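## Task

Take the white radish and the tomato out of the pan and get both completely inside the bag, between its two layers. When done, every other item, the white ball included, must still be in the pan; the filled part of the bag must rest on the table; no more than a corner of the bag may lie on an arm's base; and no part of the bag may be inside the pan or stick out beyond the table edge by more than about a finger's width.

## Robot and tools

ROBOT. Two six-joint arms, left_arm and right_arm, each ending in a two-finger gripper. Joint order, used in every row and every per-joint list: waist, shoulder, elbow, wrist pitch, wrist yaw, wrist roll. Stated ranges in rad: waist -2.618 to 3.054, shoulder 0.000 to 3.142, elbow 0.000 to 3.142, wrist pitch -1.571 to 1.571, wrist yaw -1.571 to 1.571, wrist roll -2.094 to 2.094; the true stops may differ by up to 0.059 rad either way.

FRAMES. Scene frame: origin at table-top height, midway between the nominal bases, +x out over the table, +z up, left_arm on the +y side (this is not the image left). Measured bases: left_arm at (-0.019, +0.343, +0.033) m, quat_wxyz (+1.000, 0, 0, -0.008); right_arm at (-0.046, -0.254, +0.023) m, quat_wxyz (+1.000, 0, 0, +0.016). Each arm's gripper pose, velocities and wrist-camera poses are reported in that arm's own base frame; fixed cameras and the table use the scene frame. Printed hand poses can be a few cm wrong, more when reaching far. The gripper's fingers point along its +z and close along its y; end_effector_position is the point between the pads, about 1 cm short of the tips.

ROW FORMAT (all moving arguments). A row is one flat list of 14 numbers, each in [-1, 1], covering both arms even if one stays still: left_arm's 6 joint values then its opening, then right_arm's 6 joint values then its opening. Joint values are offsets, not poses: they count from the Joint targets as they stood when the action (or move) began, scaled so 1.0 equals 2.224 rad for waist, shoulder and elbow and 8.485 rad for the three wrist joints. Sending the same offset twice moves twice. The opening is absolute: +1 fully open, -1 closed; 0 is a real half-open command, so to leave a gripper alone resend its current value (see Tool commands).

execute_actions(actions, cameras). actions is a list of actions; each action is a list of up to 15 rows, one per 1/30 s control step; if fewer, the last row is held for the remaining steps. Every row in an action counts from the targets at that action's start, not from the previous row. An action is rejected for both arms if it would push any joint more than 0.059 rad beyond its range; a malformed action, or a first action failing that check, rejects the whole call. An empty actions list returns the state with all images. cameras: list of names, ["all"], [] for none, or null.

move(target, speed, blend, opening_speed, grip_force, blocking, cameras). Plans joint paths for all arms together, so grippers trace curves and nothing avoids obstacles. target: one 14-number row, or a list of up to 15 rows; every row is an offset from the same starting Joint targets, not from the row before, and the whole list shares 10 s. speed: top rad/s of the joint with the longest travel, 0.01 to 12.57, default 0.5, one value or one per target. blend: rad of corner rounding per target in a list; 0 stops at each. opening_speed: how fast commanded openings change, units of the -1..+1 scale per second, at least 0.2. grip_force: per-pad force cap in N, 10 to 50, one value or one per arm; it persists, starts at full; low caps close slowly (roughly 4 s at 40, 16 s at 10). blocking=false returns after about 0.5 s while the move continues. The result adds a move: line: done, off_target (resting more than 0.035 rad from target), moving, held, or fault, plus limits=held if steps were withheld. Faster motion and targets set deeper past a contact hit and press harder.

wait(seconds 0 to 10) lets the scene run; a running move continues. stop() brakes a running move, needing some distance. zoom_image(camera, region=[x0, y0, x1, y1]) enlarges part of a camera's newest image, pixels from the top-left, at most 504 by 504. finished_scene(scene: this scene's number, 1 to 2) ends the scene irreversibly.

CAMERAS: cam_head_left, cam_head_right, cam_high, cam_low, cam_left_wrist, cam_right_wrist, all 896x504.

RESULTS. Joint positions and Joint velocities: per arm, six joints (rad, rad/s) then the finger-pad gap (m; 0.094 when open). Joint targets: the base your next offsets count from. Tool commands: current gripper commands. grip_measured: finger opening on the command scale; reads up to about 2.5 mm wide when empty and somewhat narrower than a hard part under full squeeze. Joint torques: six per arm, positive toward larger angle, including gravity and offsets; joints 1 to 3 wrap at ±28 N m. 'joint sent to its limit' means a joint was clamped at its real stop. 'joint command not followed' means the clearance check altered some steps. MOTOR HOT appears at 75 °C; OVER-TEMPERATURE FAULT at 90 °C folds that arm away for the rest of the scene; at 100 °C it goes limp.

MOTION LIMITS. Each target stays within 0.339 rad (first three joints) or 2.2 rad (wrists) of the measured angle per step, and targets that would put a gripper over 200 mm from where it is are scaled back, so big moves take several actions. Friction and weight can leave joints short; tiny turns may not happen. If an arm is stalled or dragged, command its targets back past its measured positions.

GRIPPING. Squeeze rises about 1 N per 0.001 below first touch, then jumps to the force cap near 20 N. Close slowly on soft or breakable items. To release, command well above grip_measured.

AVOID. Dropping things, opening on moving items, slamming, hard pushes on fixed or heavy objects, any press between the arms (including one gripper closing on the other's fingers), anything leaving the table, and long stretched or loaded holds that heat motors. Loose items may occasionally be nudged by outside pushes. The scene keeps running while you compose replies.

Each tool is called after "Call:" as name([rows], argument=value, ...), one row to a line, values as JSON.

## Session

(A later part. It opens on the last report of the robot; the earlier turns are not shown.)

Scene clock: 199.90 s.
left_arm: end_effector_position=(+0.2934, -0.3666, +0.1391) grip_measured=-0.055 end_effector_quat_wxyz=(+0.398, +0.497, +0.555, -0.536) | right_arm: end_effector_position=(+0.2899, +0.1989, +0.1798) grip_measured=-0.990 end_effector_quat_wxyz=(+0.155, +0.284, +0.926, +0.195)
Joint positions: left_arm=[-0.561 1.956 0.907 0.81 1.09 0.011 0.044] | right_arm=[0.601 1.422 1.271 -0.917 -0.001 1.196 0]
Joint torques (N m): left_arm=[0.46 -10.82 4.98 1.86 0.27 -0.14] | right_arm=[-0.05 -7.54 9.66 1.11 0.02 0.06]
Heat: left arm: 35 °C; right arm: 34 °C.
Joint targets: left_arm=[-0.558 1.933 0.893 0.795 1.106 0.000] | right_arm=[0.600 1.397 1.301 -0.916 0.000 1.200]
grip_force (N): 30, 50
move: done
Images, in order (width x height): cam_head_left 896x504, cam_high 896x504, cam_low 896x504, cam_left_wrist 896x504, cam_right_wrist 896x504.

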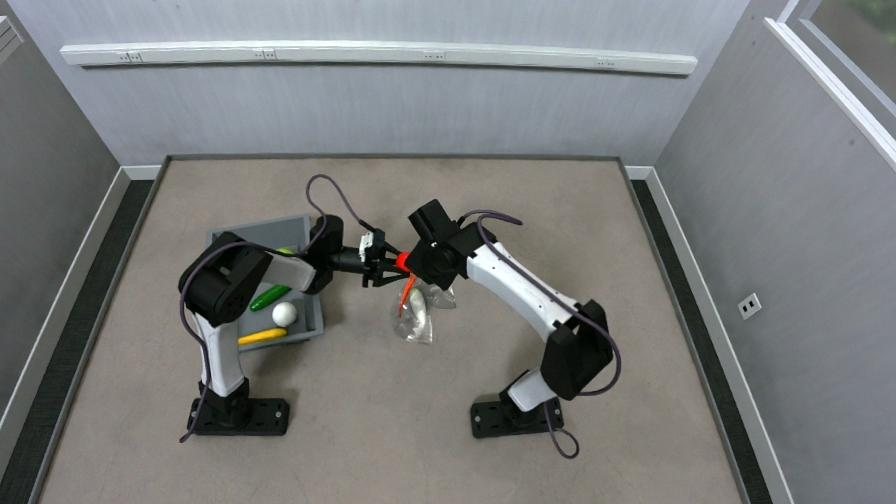

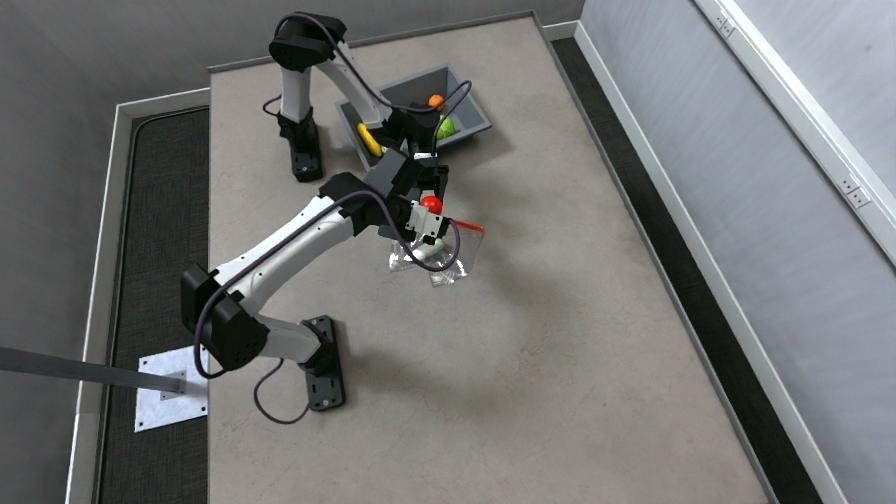

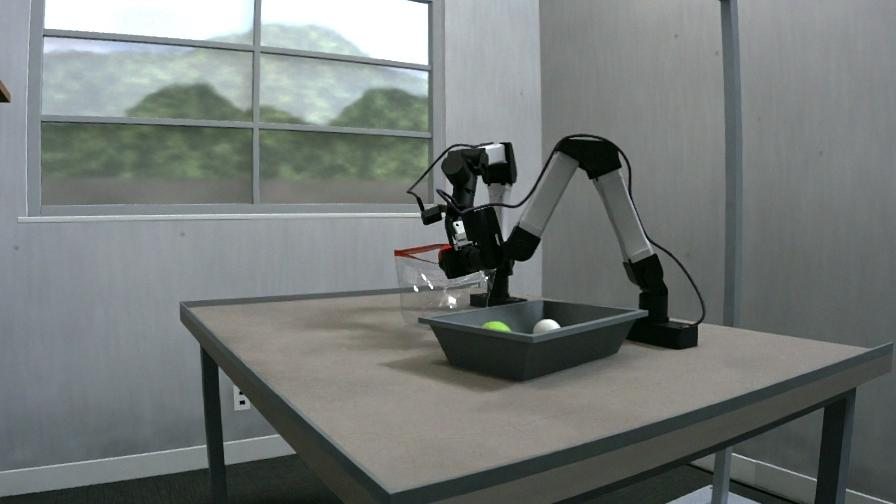

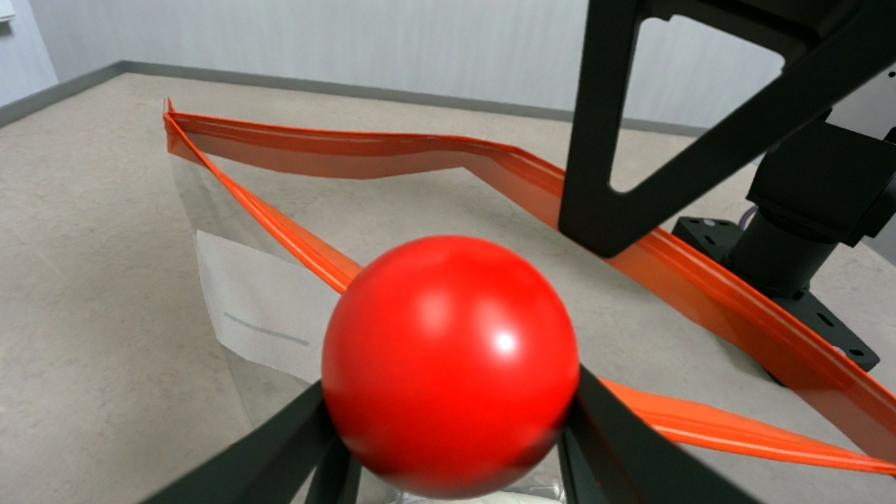

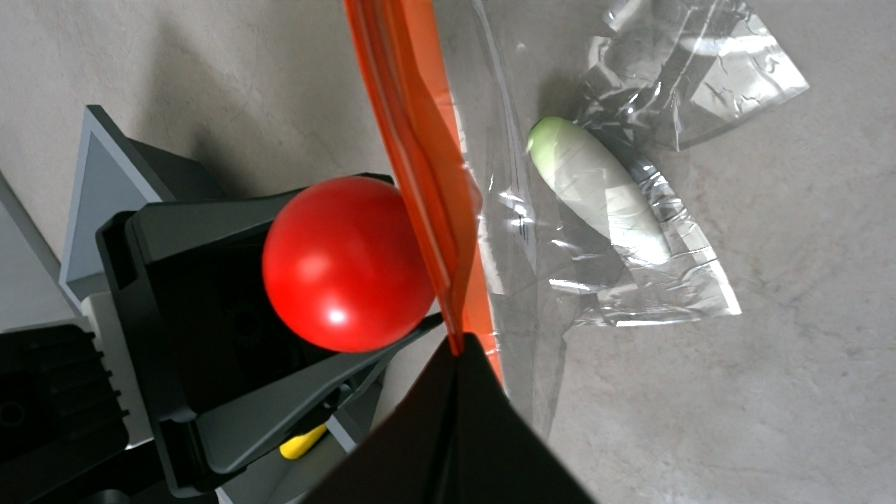

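Call:
move([
  [-0.0017,-0.0292,0,-0.0078,0,0,-0.13,0,0,0,0,0,0,-1],
  [-0.0504,0.0058,0.0414,-0.0051,-0.0119,0,-0.13,0,0,0,0,0,0,-1],
], speed=0.3, cameras=["cam_left_wrist","cam_right_wrist","cam_low"])

Scene clock: 203.77 s.
left_arm: end_effector_position=(+0.2805, -0.3971, +0.1573) grip_measured=-0.055 end_effector_quat_wxyz=(+0.401, +0.507, +0.549, -0.530) | right_arm: end_effector_position=(+0.2818, +0.1882, +0.1738) grip_measured=-0.990 end_effector_quat_wxyz=(+0.145, +0.289, +0.931, +0.168)
Joint positions: left_arm=[-0.648 1.927 0.962 0.743 1.011 0.01 0.044] | right_arm=[0.598 1.42 1.271 -0.975 0.019 1.197 0]
Joint torques (N m): left_arm=[-1.48 -7.66 9.06 2.16 0.11 -0.13] | right_arm=[0.2 -7.34 9.52 1.59 -0.15 0.06]
Heat: left arm: 36 °C; right arm: 34 °C.
Joint targets: left_arm=[-0.670 1.946 0.986 0.751 1.005 0.000] | right_arm=[0.600 1.397 1.301 -0.916 0.000 1.200]
grip_force (N): 30, 50
move: off_target (right_arm); right_arm: the wrist pitch is farthest, 0.059 rad from its target
Images, in order (width x height): cam_low 896x504, cam_left_wrist 896x504, cam_right_wrist 896x504.

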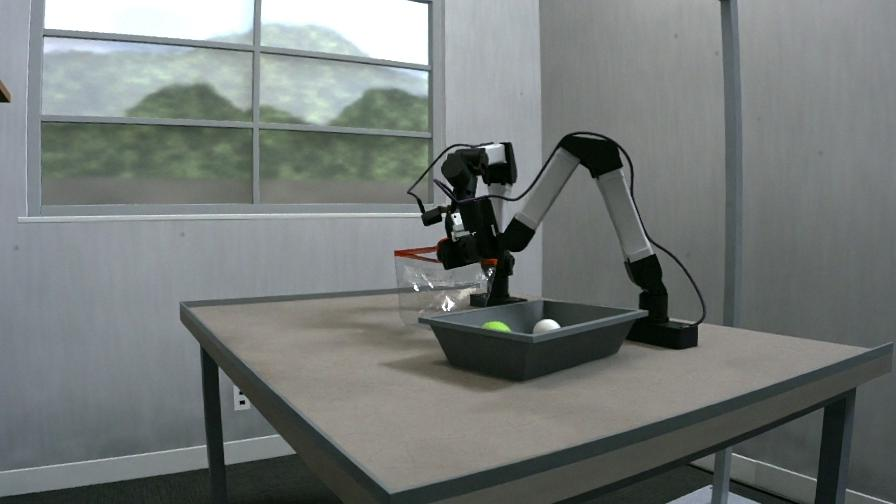

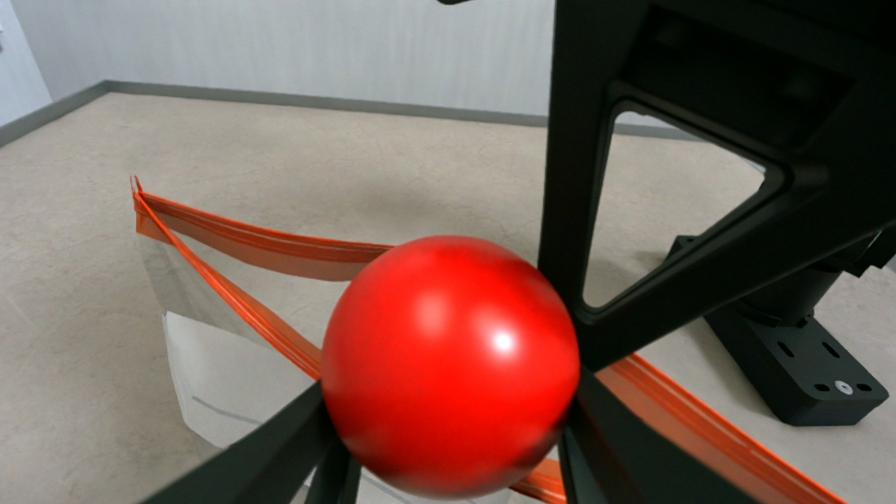

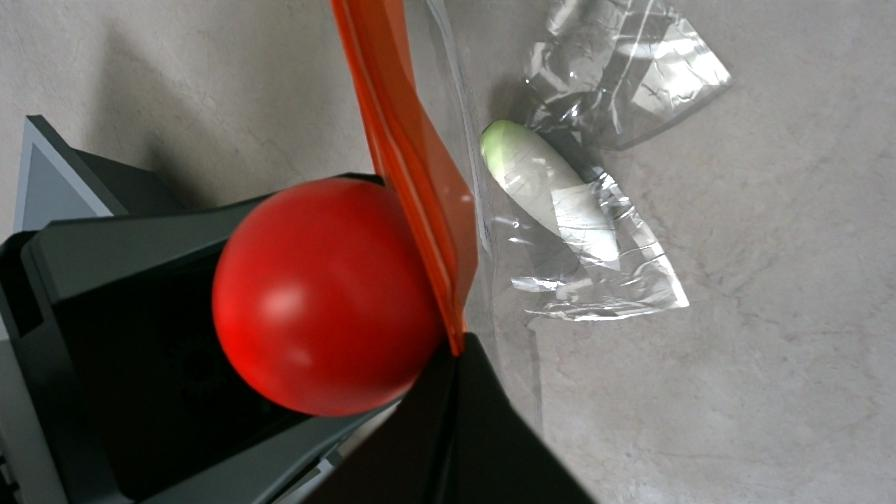

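Call:
move(target=[0.0764,0.0130,0.0436,-0.0219,0.0277,0,-0.13,0,0,0,0,0,0,-1], speed=0.4, cameras=["cam_left_wrist","cam_right_wrist"])

Scene clock: 207.63 s.
left_arm: end_effector_position=(+0.3131, -0.3573, +0.1642) grip_measured=-0.055 end_effector_quat_wxyz=(+0.355, +0.494, +0.555, -0.567) | right_arm: end_effector_position=(+0.2885, +0.1949, +0.1785) grip_measured=-0.990 end_effector_quat_wxyz=(+0.154, +0.287, +0.927, +0.187)
Joint positions: left_arm=[-0.5 1.954 1.062 0.58 1.224 0.01 0.044] | right_arm=[0.598 1.42 1.271 -0.933 0.008 1.197 0]
Joint torques (N m): left_arm=[0.16 -7.91 9.03 1.73 0.33 -0.13] | right_arm=[0.23 -7.38 9.58 1.24 -0.06 0.05]
Heat: left arm: 36 °C; right arm: 34 °C.
Joint targets: left_arm=[-0.500 1.975 1.083 0.565 1.240 0.000] | right_arm=[0.600 1.397 1.301 -0.916 0.000 1.200]
grip_force (N): 30, 50
move: done
Images, in order (width x height): cam_left_wrist 896x504, cam_right_wrist 896x504.

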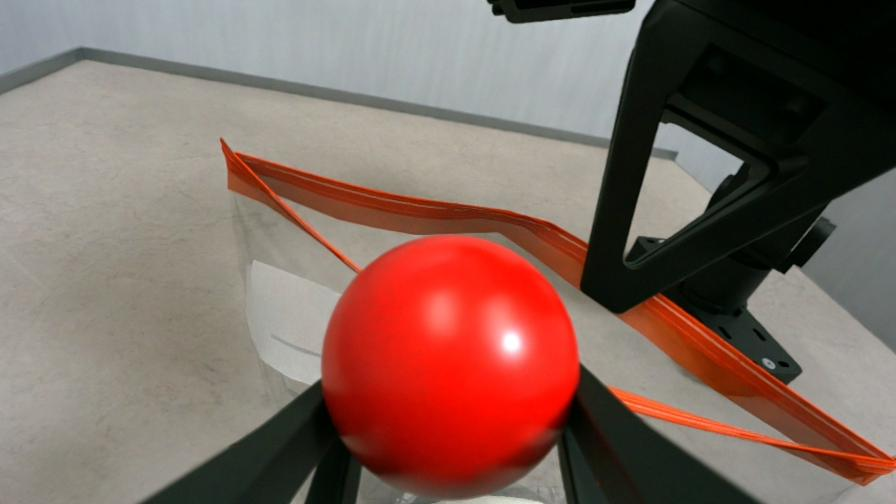

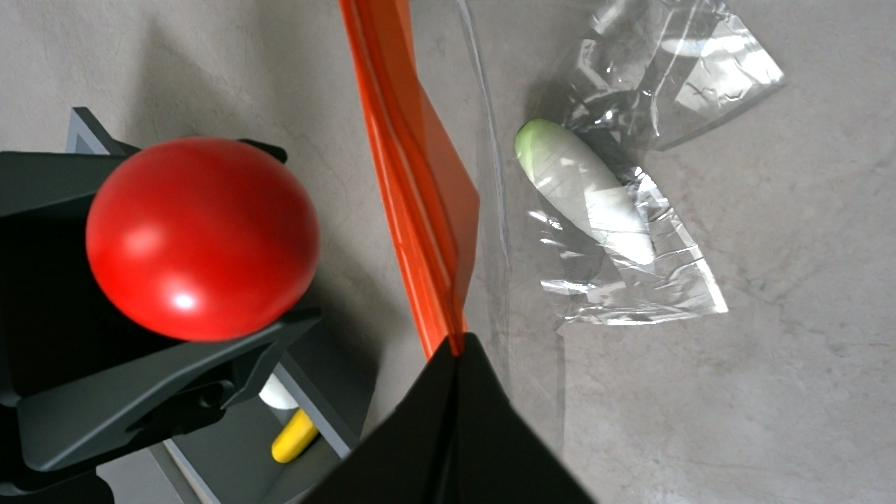

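Call:
move(target=[0,0,0,0,0,0,-0.13,0,0.0027,0.0198,-0.0038,0,0,-1], speed=0.2, cameras=["cam_left_wrist","cam_right_wrist"])

Scene clock: 209.57 s.
left_arm: end_effector_position=(+0.3129, -0.3572, +0.1642) grip_measured=-0.055 end_effector_quat_wxyz=(+0.355, +0.494, +0.555, -0.567) | right_arm: end_effector_position=(+0.2926, +0.1977, +0.1930) grip_measured=-0.990 end_effector_quat_wxyz=(+0.163, +0.286, +0.923, +0.198)
Joint positions: left_arm=[-0.5 1.954 1.062 0.58 1.224 0.01 0.044] | right_arm=[0.598 1.42 1.316 -0.948 0.008 1.197 0]
Joint torques (N m): left_arm=[0.2 -7.94 9.05 1.74 0.35 -0.12] | right_arm=[0.21 -6.89 9.59 1.14 -0.06 0.05]
Heat: left arm: 36 °C; right arm: 34 °C.
Joint targets: left_arm=[-0.500 1.975 1.083 0.565 1.240 0.000] | right_arm=[0.600 1.403 1.345 -0.948 0.000 1.200]
grip_force (N): 30, 50
move: done
Images, in order (width x height): cam_left_wrist 896x504, cam_right_wrist 896x504.

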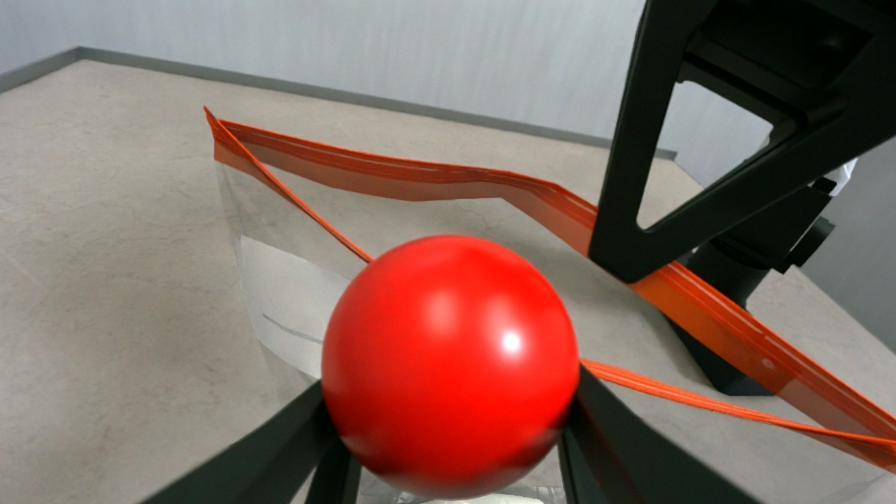

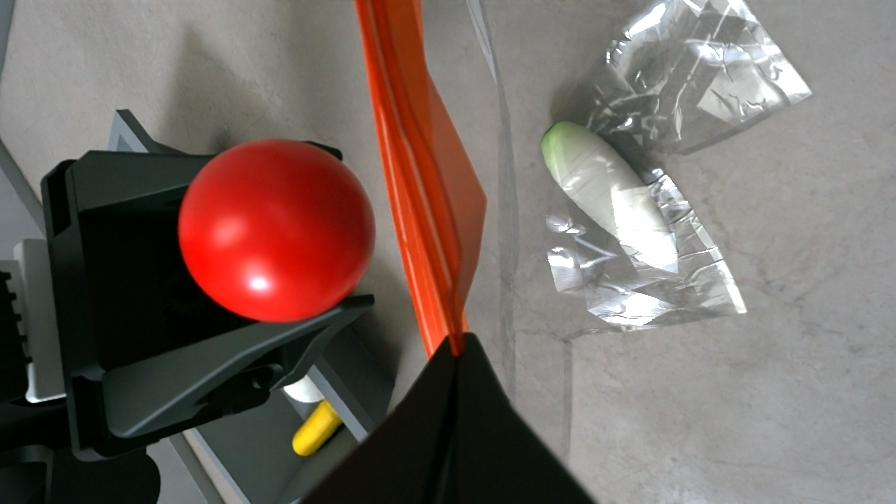

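Call:
move(target=[0,0,0,0,0,0,-0.13,0,-0.0058,-0.1326,0.0351,0,0,-1], speed=0.25, cameras=["cam_left_wrist","cam_right_wrist"])

Scene clock: 213.70 s.
left_arm: end_effector_position=(+0.3129, -0.3572, +0.1642) grip_measured=-0.055 end_effector_quat_wxyz=(+0.355, +0.494, +0.555, -0.567) | right_arm: end_effector_position=(+0.2959, +0.2000, +0.1292) grip_measured=-0.990 end_effector_quat_wxyz=(+0.168, +0.285, +0.921, +0.204)
Joint positions: left_arm=[-0.5 1.954 1.062 0.58 1.224 0.01 0.044] | right_arm=[0.598 1.42 1.053 -0.668 0.008 1.197 0]
Joint torques (N m): left_arm=[0.23 -7.94 9.02 1.73 0.34 -0.13] | right_arm=[0.2 -8.06 6.61 1.3 -0.06 0.06]
Heat: left arm: 36 °C; right arm: 34 °C.
Joint targets: left_arm=[-0.500 1.975 1.083 0.565 1.240 0.000] | right_arm=[0.600 1.390 1.050 -0.650 0.000 1.200]
grip_force (N): 30, 50
move: done
Images, in order (width x height): cam_left_wrist 896x504, cam_right_wrist 896x504.

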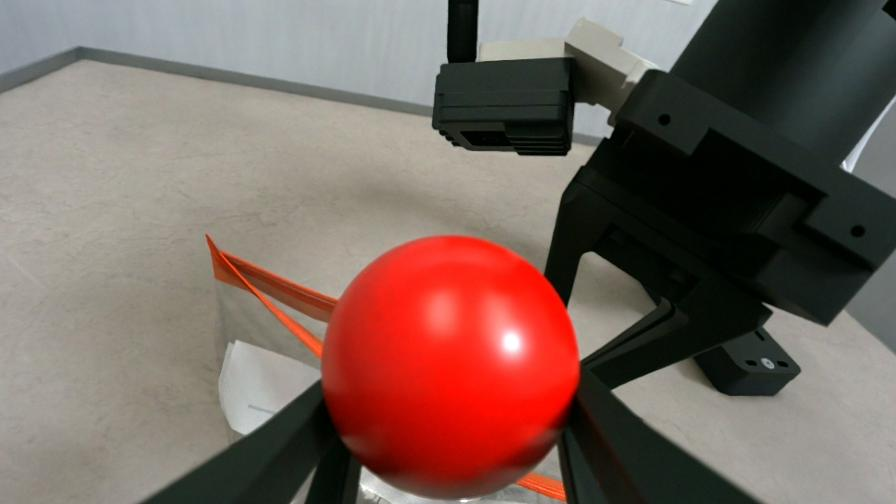

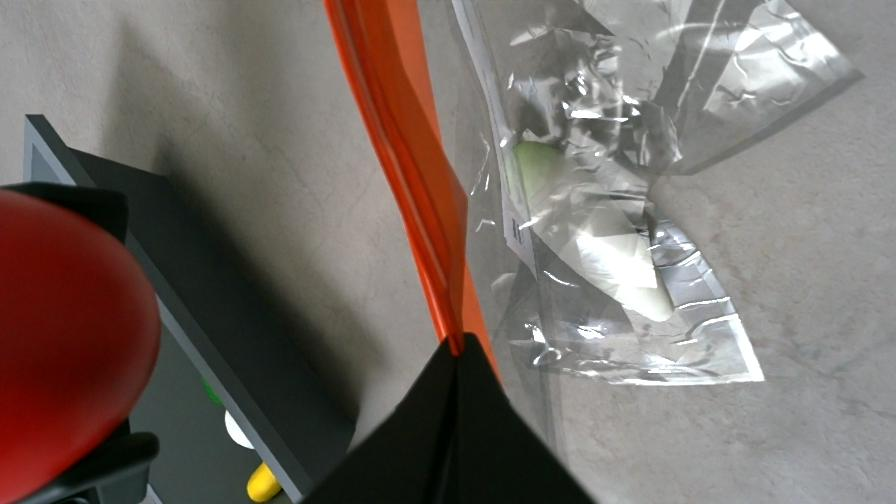

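Call:
move([
  [0.0866,-0.0785,-0.132,0.0102,0.0104,0,-0.13,0,0,0,0,0,0,-1],
  [0.0866,-0.0785,-0.132,0.0102,0.0104,0,-0.13,0,0.0576,0.3188,-0.0697,0,0,-1],
], speed=0.4, blend=[0.05,0], cameras=["cam_left_wrist","cam_right_wrist","cam_low","cam_head_left"])

Scene clock: 218.80 s.
left_arm: end_effector_position=(+0.3049, -0.2754, +0.1456) grip_measured=-0.055 end_effector_quat_wxyz=(+0.362, +0.442, +0.593, -0.567) | right_arm: end_effector_position=(+0.2968, +0.2007, +0.2800) grip_measured=-0.990 end_effector_quat_wxyz=(+0.174, +0.285, +0.919, +0.212)
Joint positions: left_arm=[-0.313 1.828 0.8 0.645 1.313 0.01 0.044] | right_arm=[0.598 1.505 1.733 -1.244 0.008 1.197 0]
Joint torques (N m): left_arm=[0.58 -10.04 5.26 1.9 0.39 -0.13] | right_arm=[0.23 -4.4 8.76 1.24 -0.06 0.05]
Heat: left arm: 36 °C; right arm: 34 °C.
Joint targets: left_arm=[-0.307 1.800 0.789 0.652 1.328 0.000] | right_arm=[0.600 1.518 1.759 -1.241 0.000 1.200]
grip_force (N): 30, 50
move: done
Images, in order (width x height): cam_head_left 896x504, cam_low 896x504, cam_left_wrist 896x504, cam_right_wrist 896x504.

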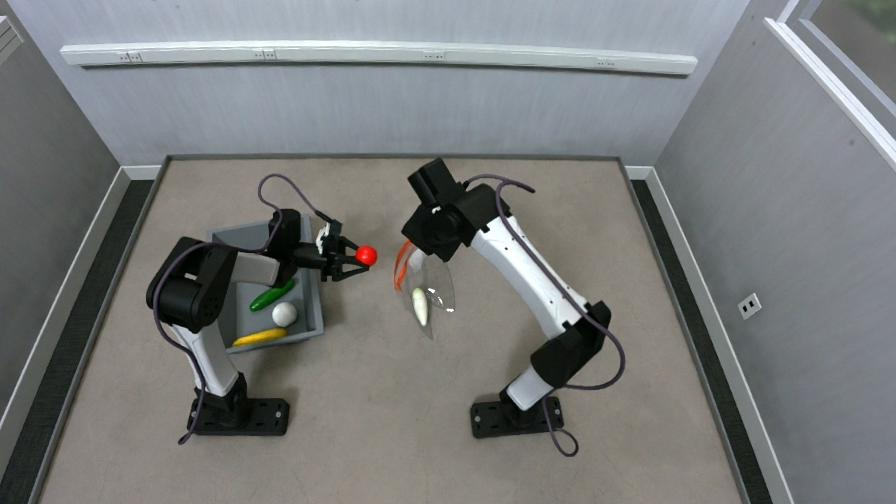

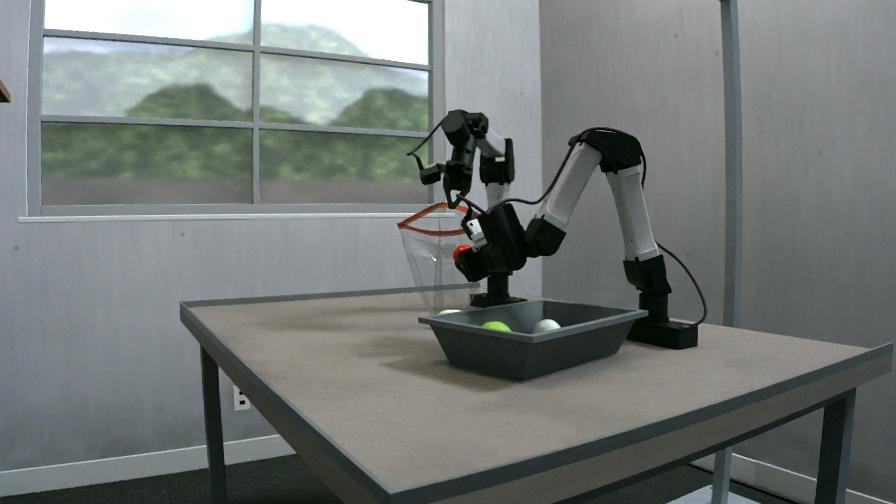

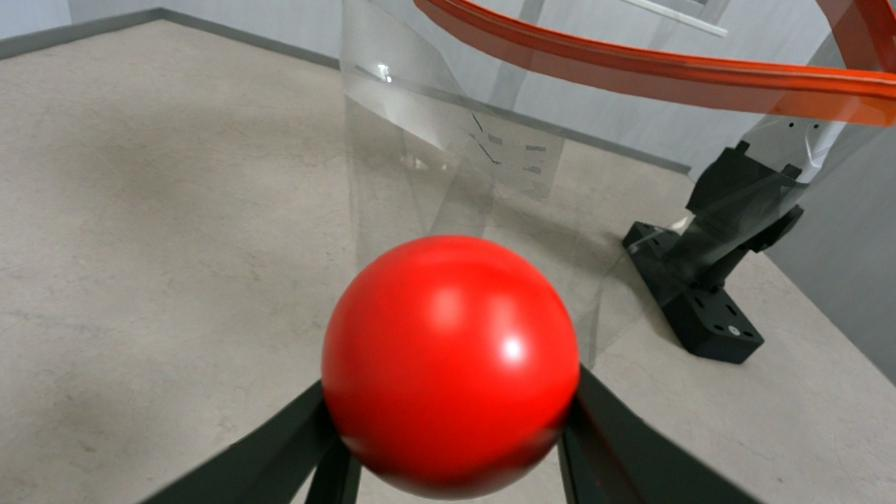

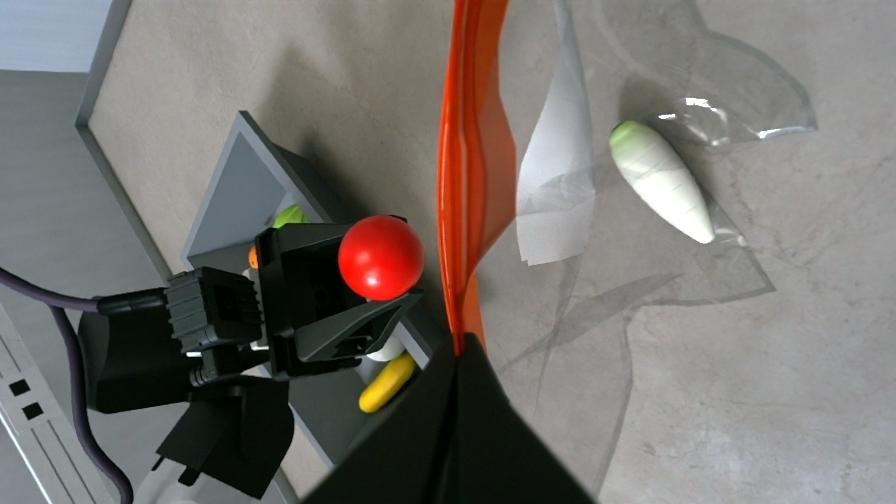

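Call:
move(target=[-0.0288,-0.0607,0.1367,-0.0691,0.0026,0,-0.13,0,0,0,0,0,0,-1], speed=0.5, cameras=["cam_left_wrist","cam_right_wrist","cam_low"])

Call:
zoom_image(camera="cam_low", region=[360, 80, 560, 340])

Scene clock: 221.50 s.
left_arm: end_effector_position=(+0.2984, -0.2951, +0.2257) grip_measured=-0.055 end_effector_quat_wxyz=(+0.289, +0.429, +0.612, -0.598) | right_arm: end_effector_position=(+0.2968, +0.2006, +0.2799) grip_measured=-0.990 end_effector_quat_wxyz=(+0.174, +0.285, +0.919, +0.212)
Joint positions: left_arm=[-0.365 1.687 1.073 0.081 1.335 0.01 0.044] | right_arm=[0.598 1.505 1.733 -1.245 0.008 1.197 0]
Joint torques (N m): left_arm=[-0.28 -9.5 9.63 1.59 0.46 -0.11] | right_arm=[0.21 -4.37 8.76 1.21 -0.06 0.05]
Heat: left arm: 36 °C; right arm: 34 °C.
Joint targets: left_arm=[-0.371 1.665 1.093 0.066 1.350 0.000] | right_arm=[0.600 1.518 1.759 -1.241 0.000 1.200]
grip_force (N): 30, 50
move: done
Images, in order (width x height): cam_low 896x504, cam_left_wrist 896x504, cam_right_wrist 896x504.

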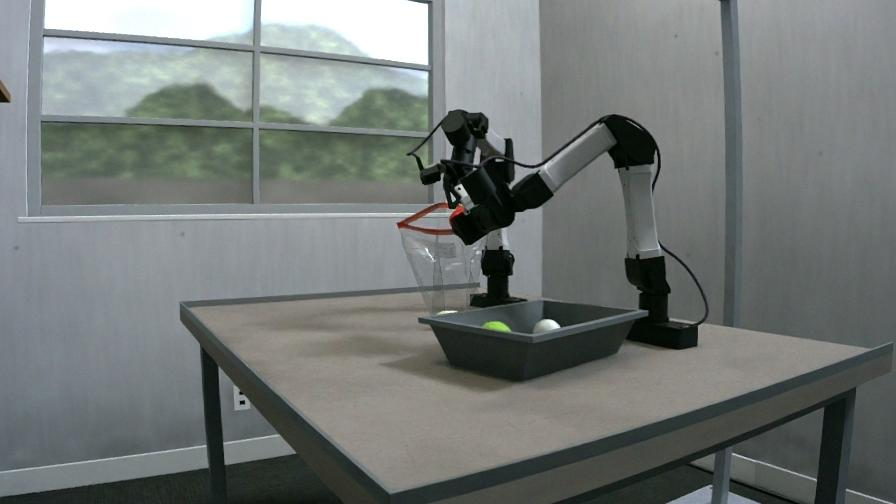

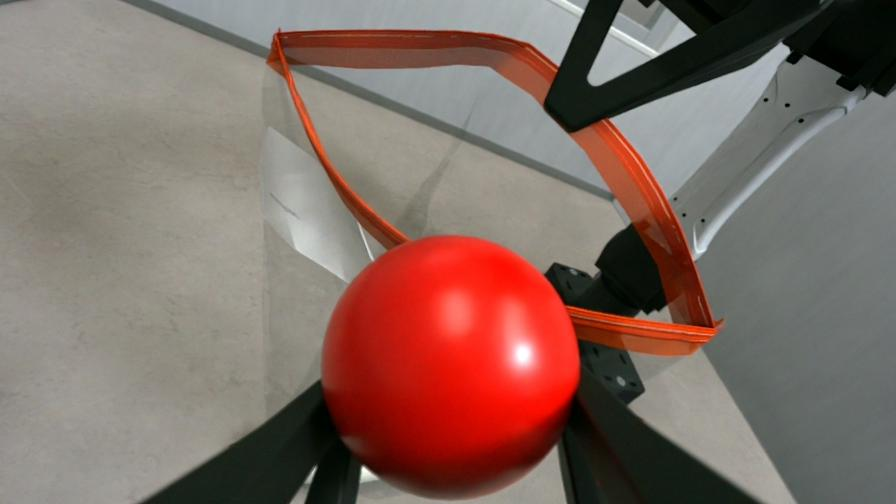

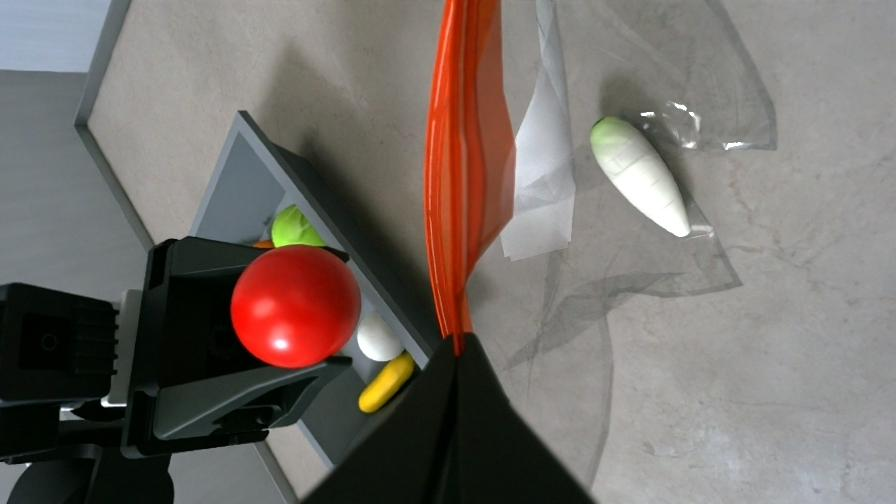

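Scaled by 1.938 from the camera's 896x504 image, which has a finer 1280x720 frame.

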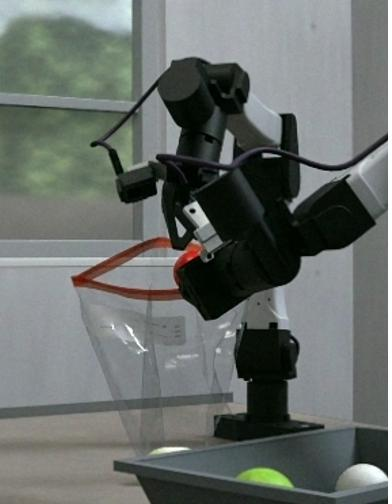

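Call:
move(target=[-0.0647,0.0067,-0.0130,0.0295,-0.0137,0.0363,-0.13,0,0,0,0,0,0,-1], speed=0.3, cameras=["cam_left_wrist","cam_right_wrist","cam_low"])

Call:
zoom_image(camera="cam_low", region=[360, 80, 560, 340])

Scene clock: 226.60 s.
left_arm: end_effector_position=(+0.2752, -0.3438, +0.2453) grip_measured=-0.055 end_effector_quat_wxyz=(+0.426, +0.575, +0.465, -0.521) | right_arm: end_effector_position=(+0.2968, +0.2006, +0.2799) grip_measured=-0.990 end_effector_quat_wxyz=(+0.174, +0.285, +0.919, +0.212)
Joint positions: left_arm=[-0.511 1.687 1.073 0.309 1.251 0.295 0.044] | right_arm=[0.598 1.505 1.733 -1.245 0.008 1.197 0]
Joint torques (N m): left_arm=[-0.08 -8.42 6.91 1.95 0.05 0.05] | right_arm=[0.23 -4.4 8.75 1.2 -0.06 0.05]
Heat: left arm: 35 °C; right arm: 35 °C.
Joint targets: left_arm=[-0.515 1.680 1.064 0.316 1.234 0.308] | right_arm=[0.600 1.518 1.759 -1.241 0.000 1.200]
grip_force (N): 30, 50
move: done
Images, in order (width x height): cam_low 896x504, cam_left_wrist 896x504, cam_right_wrist 896x504.

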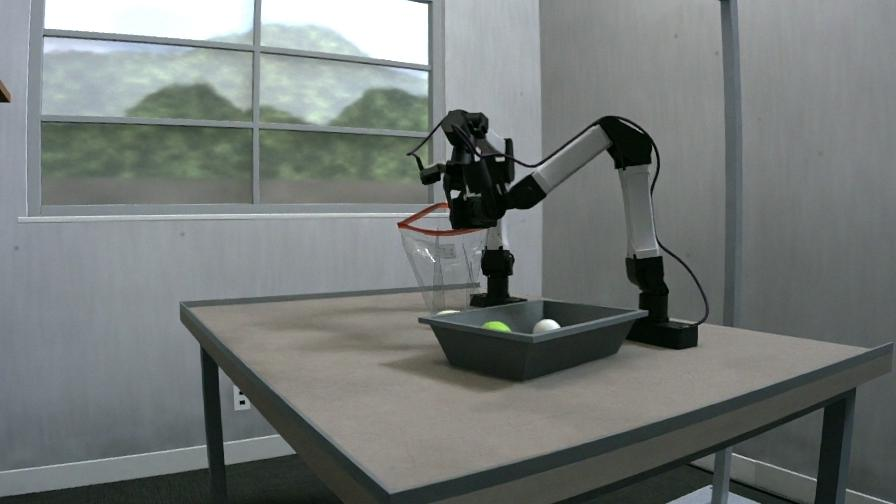

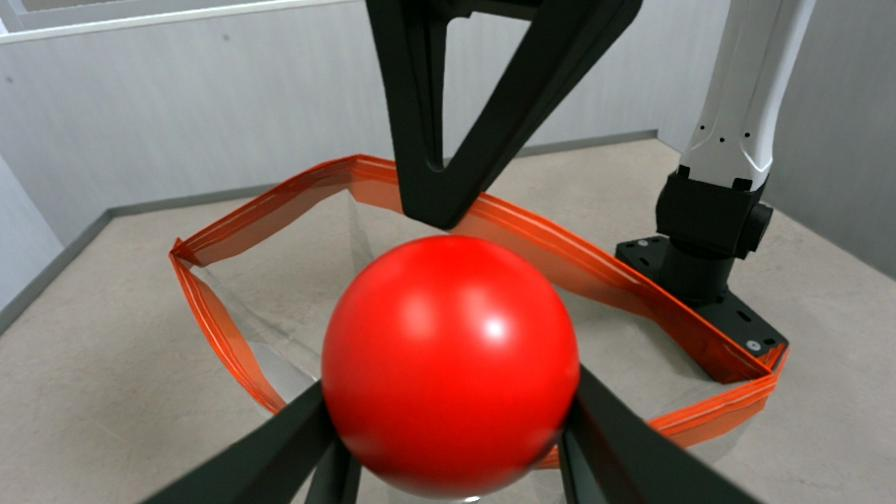

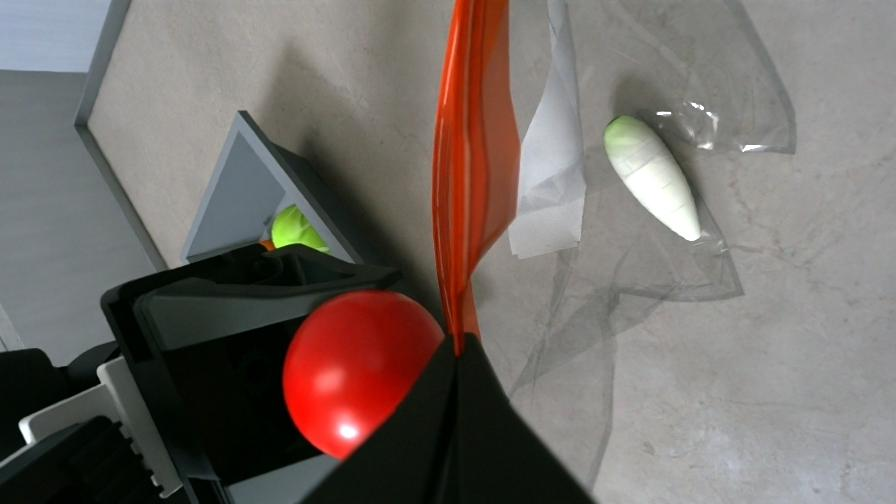

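Scaled by 1.938 from the camera's 896x504 image, which has a finer 1280x720 frame.

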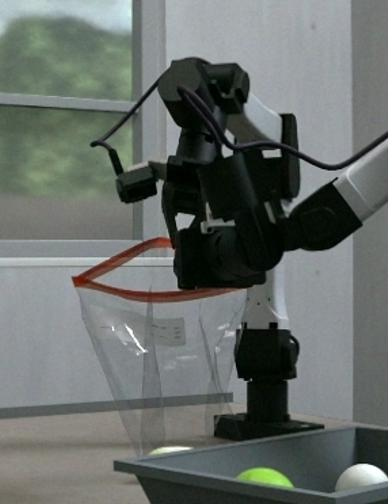

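Call:
move([
  [0.0009,0.0067,-0.0121,0.0022,-0.0028,0.0008,-0.13,0,0,0,0,0,0,-1],
  [-0.0495,0.0504,0.0139,0.0134,-0.0146,-0.0086,-0.13,0,0,0,0,0,0,-1],
], speed=0.25, cameras=["cam_left_wrist","cam_right_wrist","cam_low"])

Call:
zoom_image(camera="cam_low", region=[360, 80, 560, 340])

Scene clock: 229.00 s.
left_arm: end_effector_position=(+0.2673, -0.3856, +0.2173) grip_measured=-0.055 end_effector_quat_wxyz=(+0.418, +0.576, +0.478, -0.515) | right_arm: end_effector_position=(+0.2962, +0.2003, +0.2796) grip_measured=-0.990 end_effector_quat_wxyz=(+0.173, +0.285, +0.919, +0.210)
Joint positions: left_arm=[-0.623 1.776 1.072 0.421 1.127 0.248 0.044] | right_arm=[0.598 1.505 1.733 -1.248 0.008 1.197 0]
Joint torques (N m): left_arm=[0.02 -7.35 9.96 2.04 0.05 -0.14] | right_arm=[0.18 -4.4 8.75 1.23 -0.06 0.05]
Heat: left arm: 35 °C; right arm: 35 °C.
Joint targets: left_arm=[-0.625 1.792 1.095 0.430 1.110 0.235] | right_arm=[0.600 1.518 1.759 -1.242 0.000 1.200]
grip_force (N): 30, 50
move: done
Images, in order (width x height): cam_low 896x504, cam_left_wrist 896x504, cam_right_wrist 896x504.

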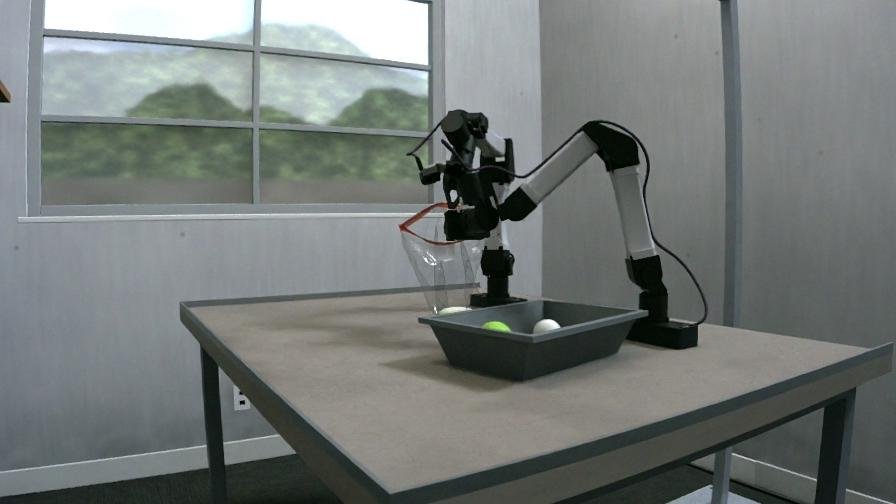

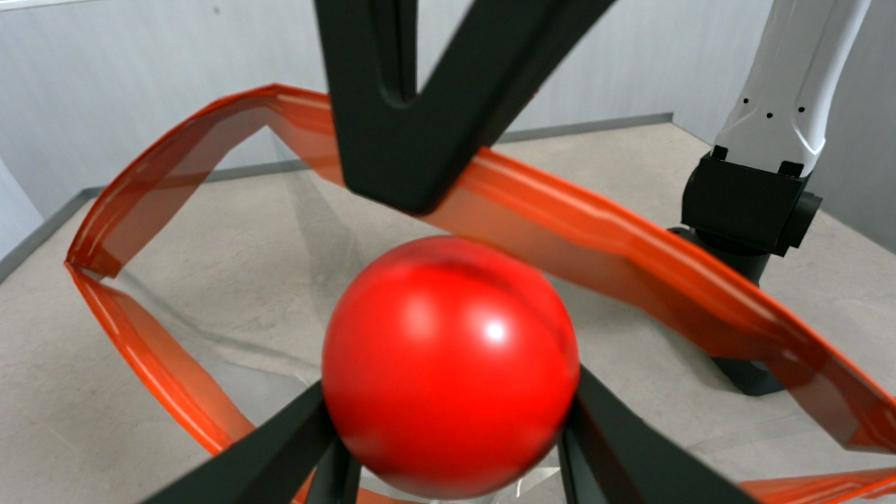

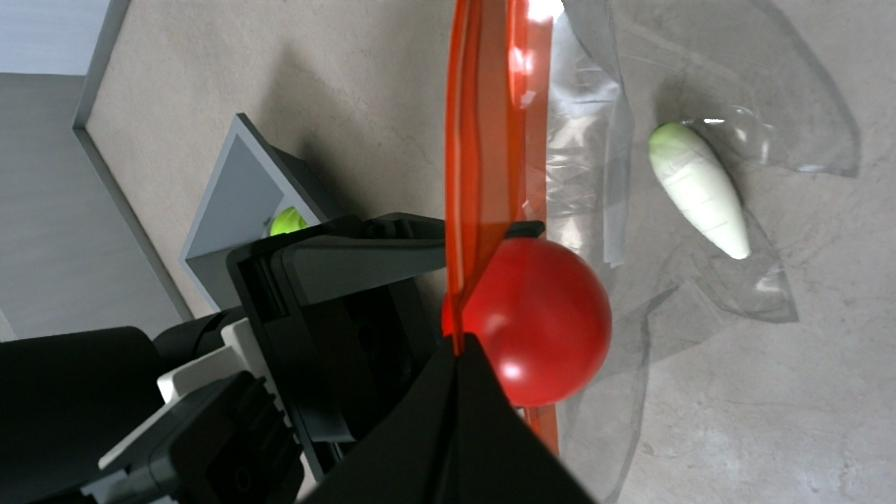

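Scaled by 1.938 from the camera's 896x504 image, which has a finer 1280x720 frame.

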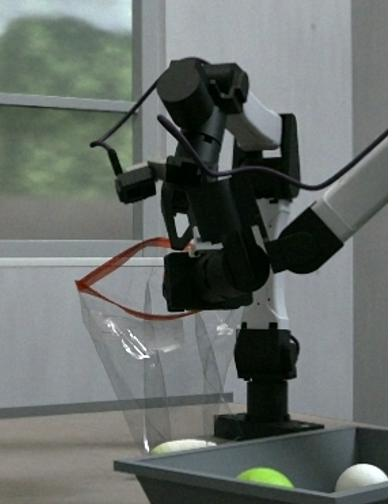

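Call:
move(target=[-0.0270,0.0454,0.0157,0.0136,-0.0077,-0.0053,-0.13,0,0,0,0,0,0,-1], speed=0.2, cameras=["cam_left_wrist","cam_right_wrist","cam_low"])

Call:
zoom_image(camera="cam_low", region=[360, 80, 560, 340])

Scene clock: 230.87 s.
left_arm: end_effector_position=(+0.2714, -0.4144, +0.2013) grip_measured=-0.055 end_effector_quat_wxyz=(+0.426, +0.573, +0.478, -0.512) | right_arm: end_effector_position=(+0.2962, +0.2003, +0.2796) grip_measured=-0.990 end_effector_quat_wxyz=(+0.173, +0.285, +0.919, +0.210)
Joint positions: left_arm=[-0.679 1.875 1.106 0.537 1.062 0.203 0.044] | right_arm=[0.598 1.505 1.733 -1.248 0.008 1.197 0]
Joint torques (N m): left_arm=[-0.34 -7.94 9.88 2.1 -0.02 -0.16] | right_arm=[0.21 -4.38 8.73 1.23 -0.06 0.05]
Heat: left arm: 36 °C; right arm: 35 °C.
Joint targets: left_arm=[-0.685 1.893 1.130 0.545 1.045 0.190] | right_arm=[0.600 1.518 1.759 -1.241 0.000 1.200]
grip_force (N): 30, 50
move: done
Images, in order (width x height): cam_low 896x504, cam_left_wrist 896x504, cam_right_wrist 896x504.

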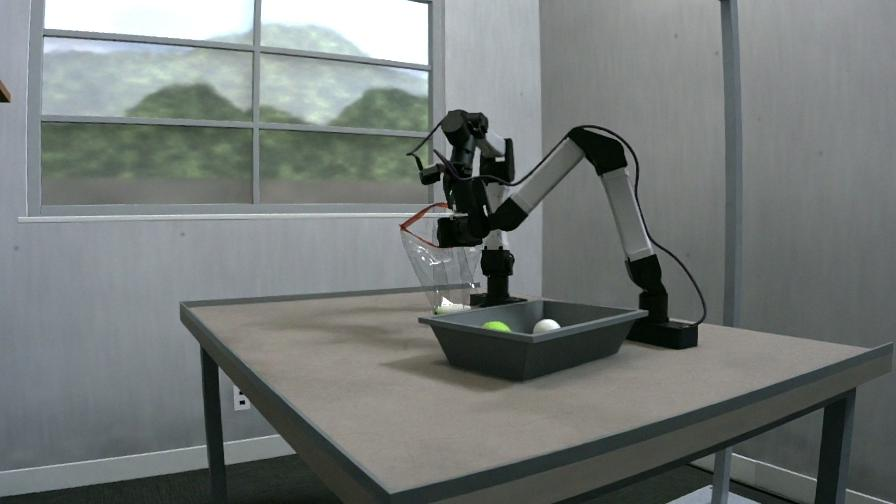

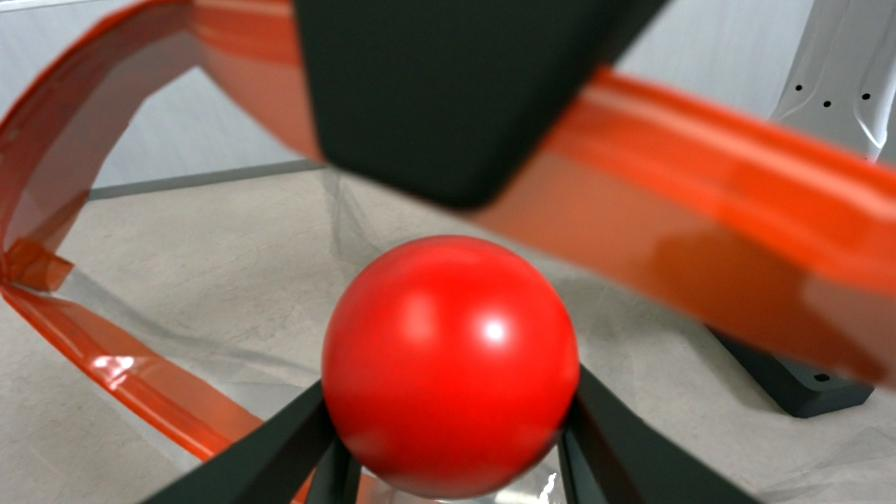

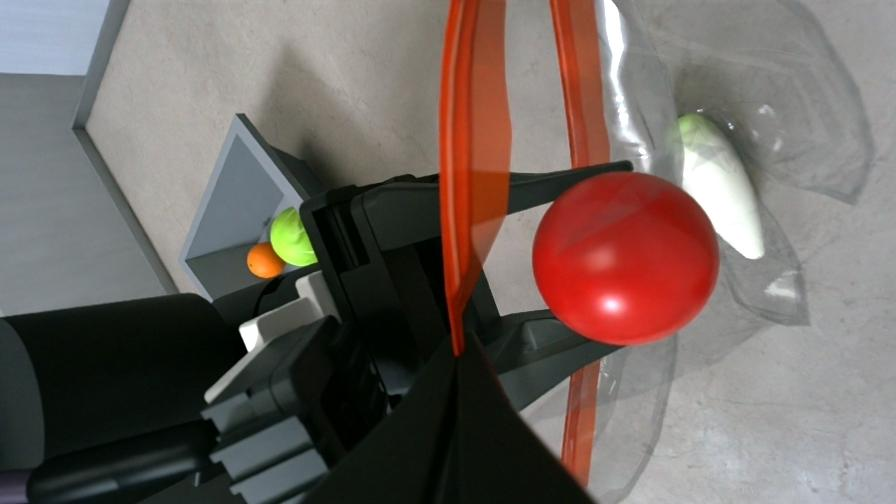

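Scaled by 1.938 from the camera's 896x504 image, which has a finer 1280x720 frame.

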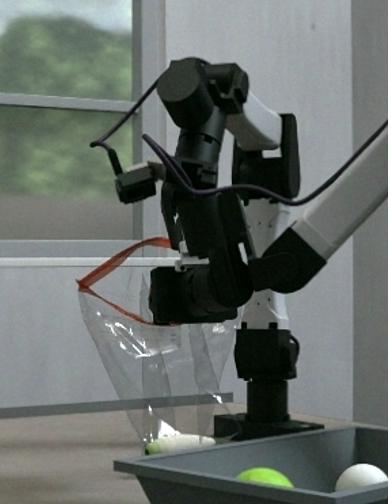

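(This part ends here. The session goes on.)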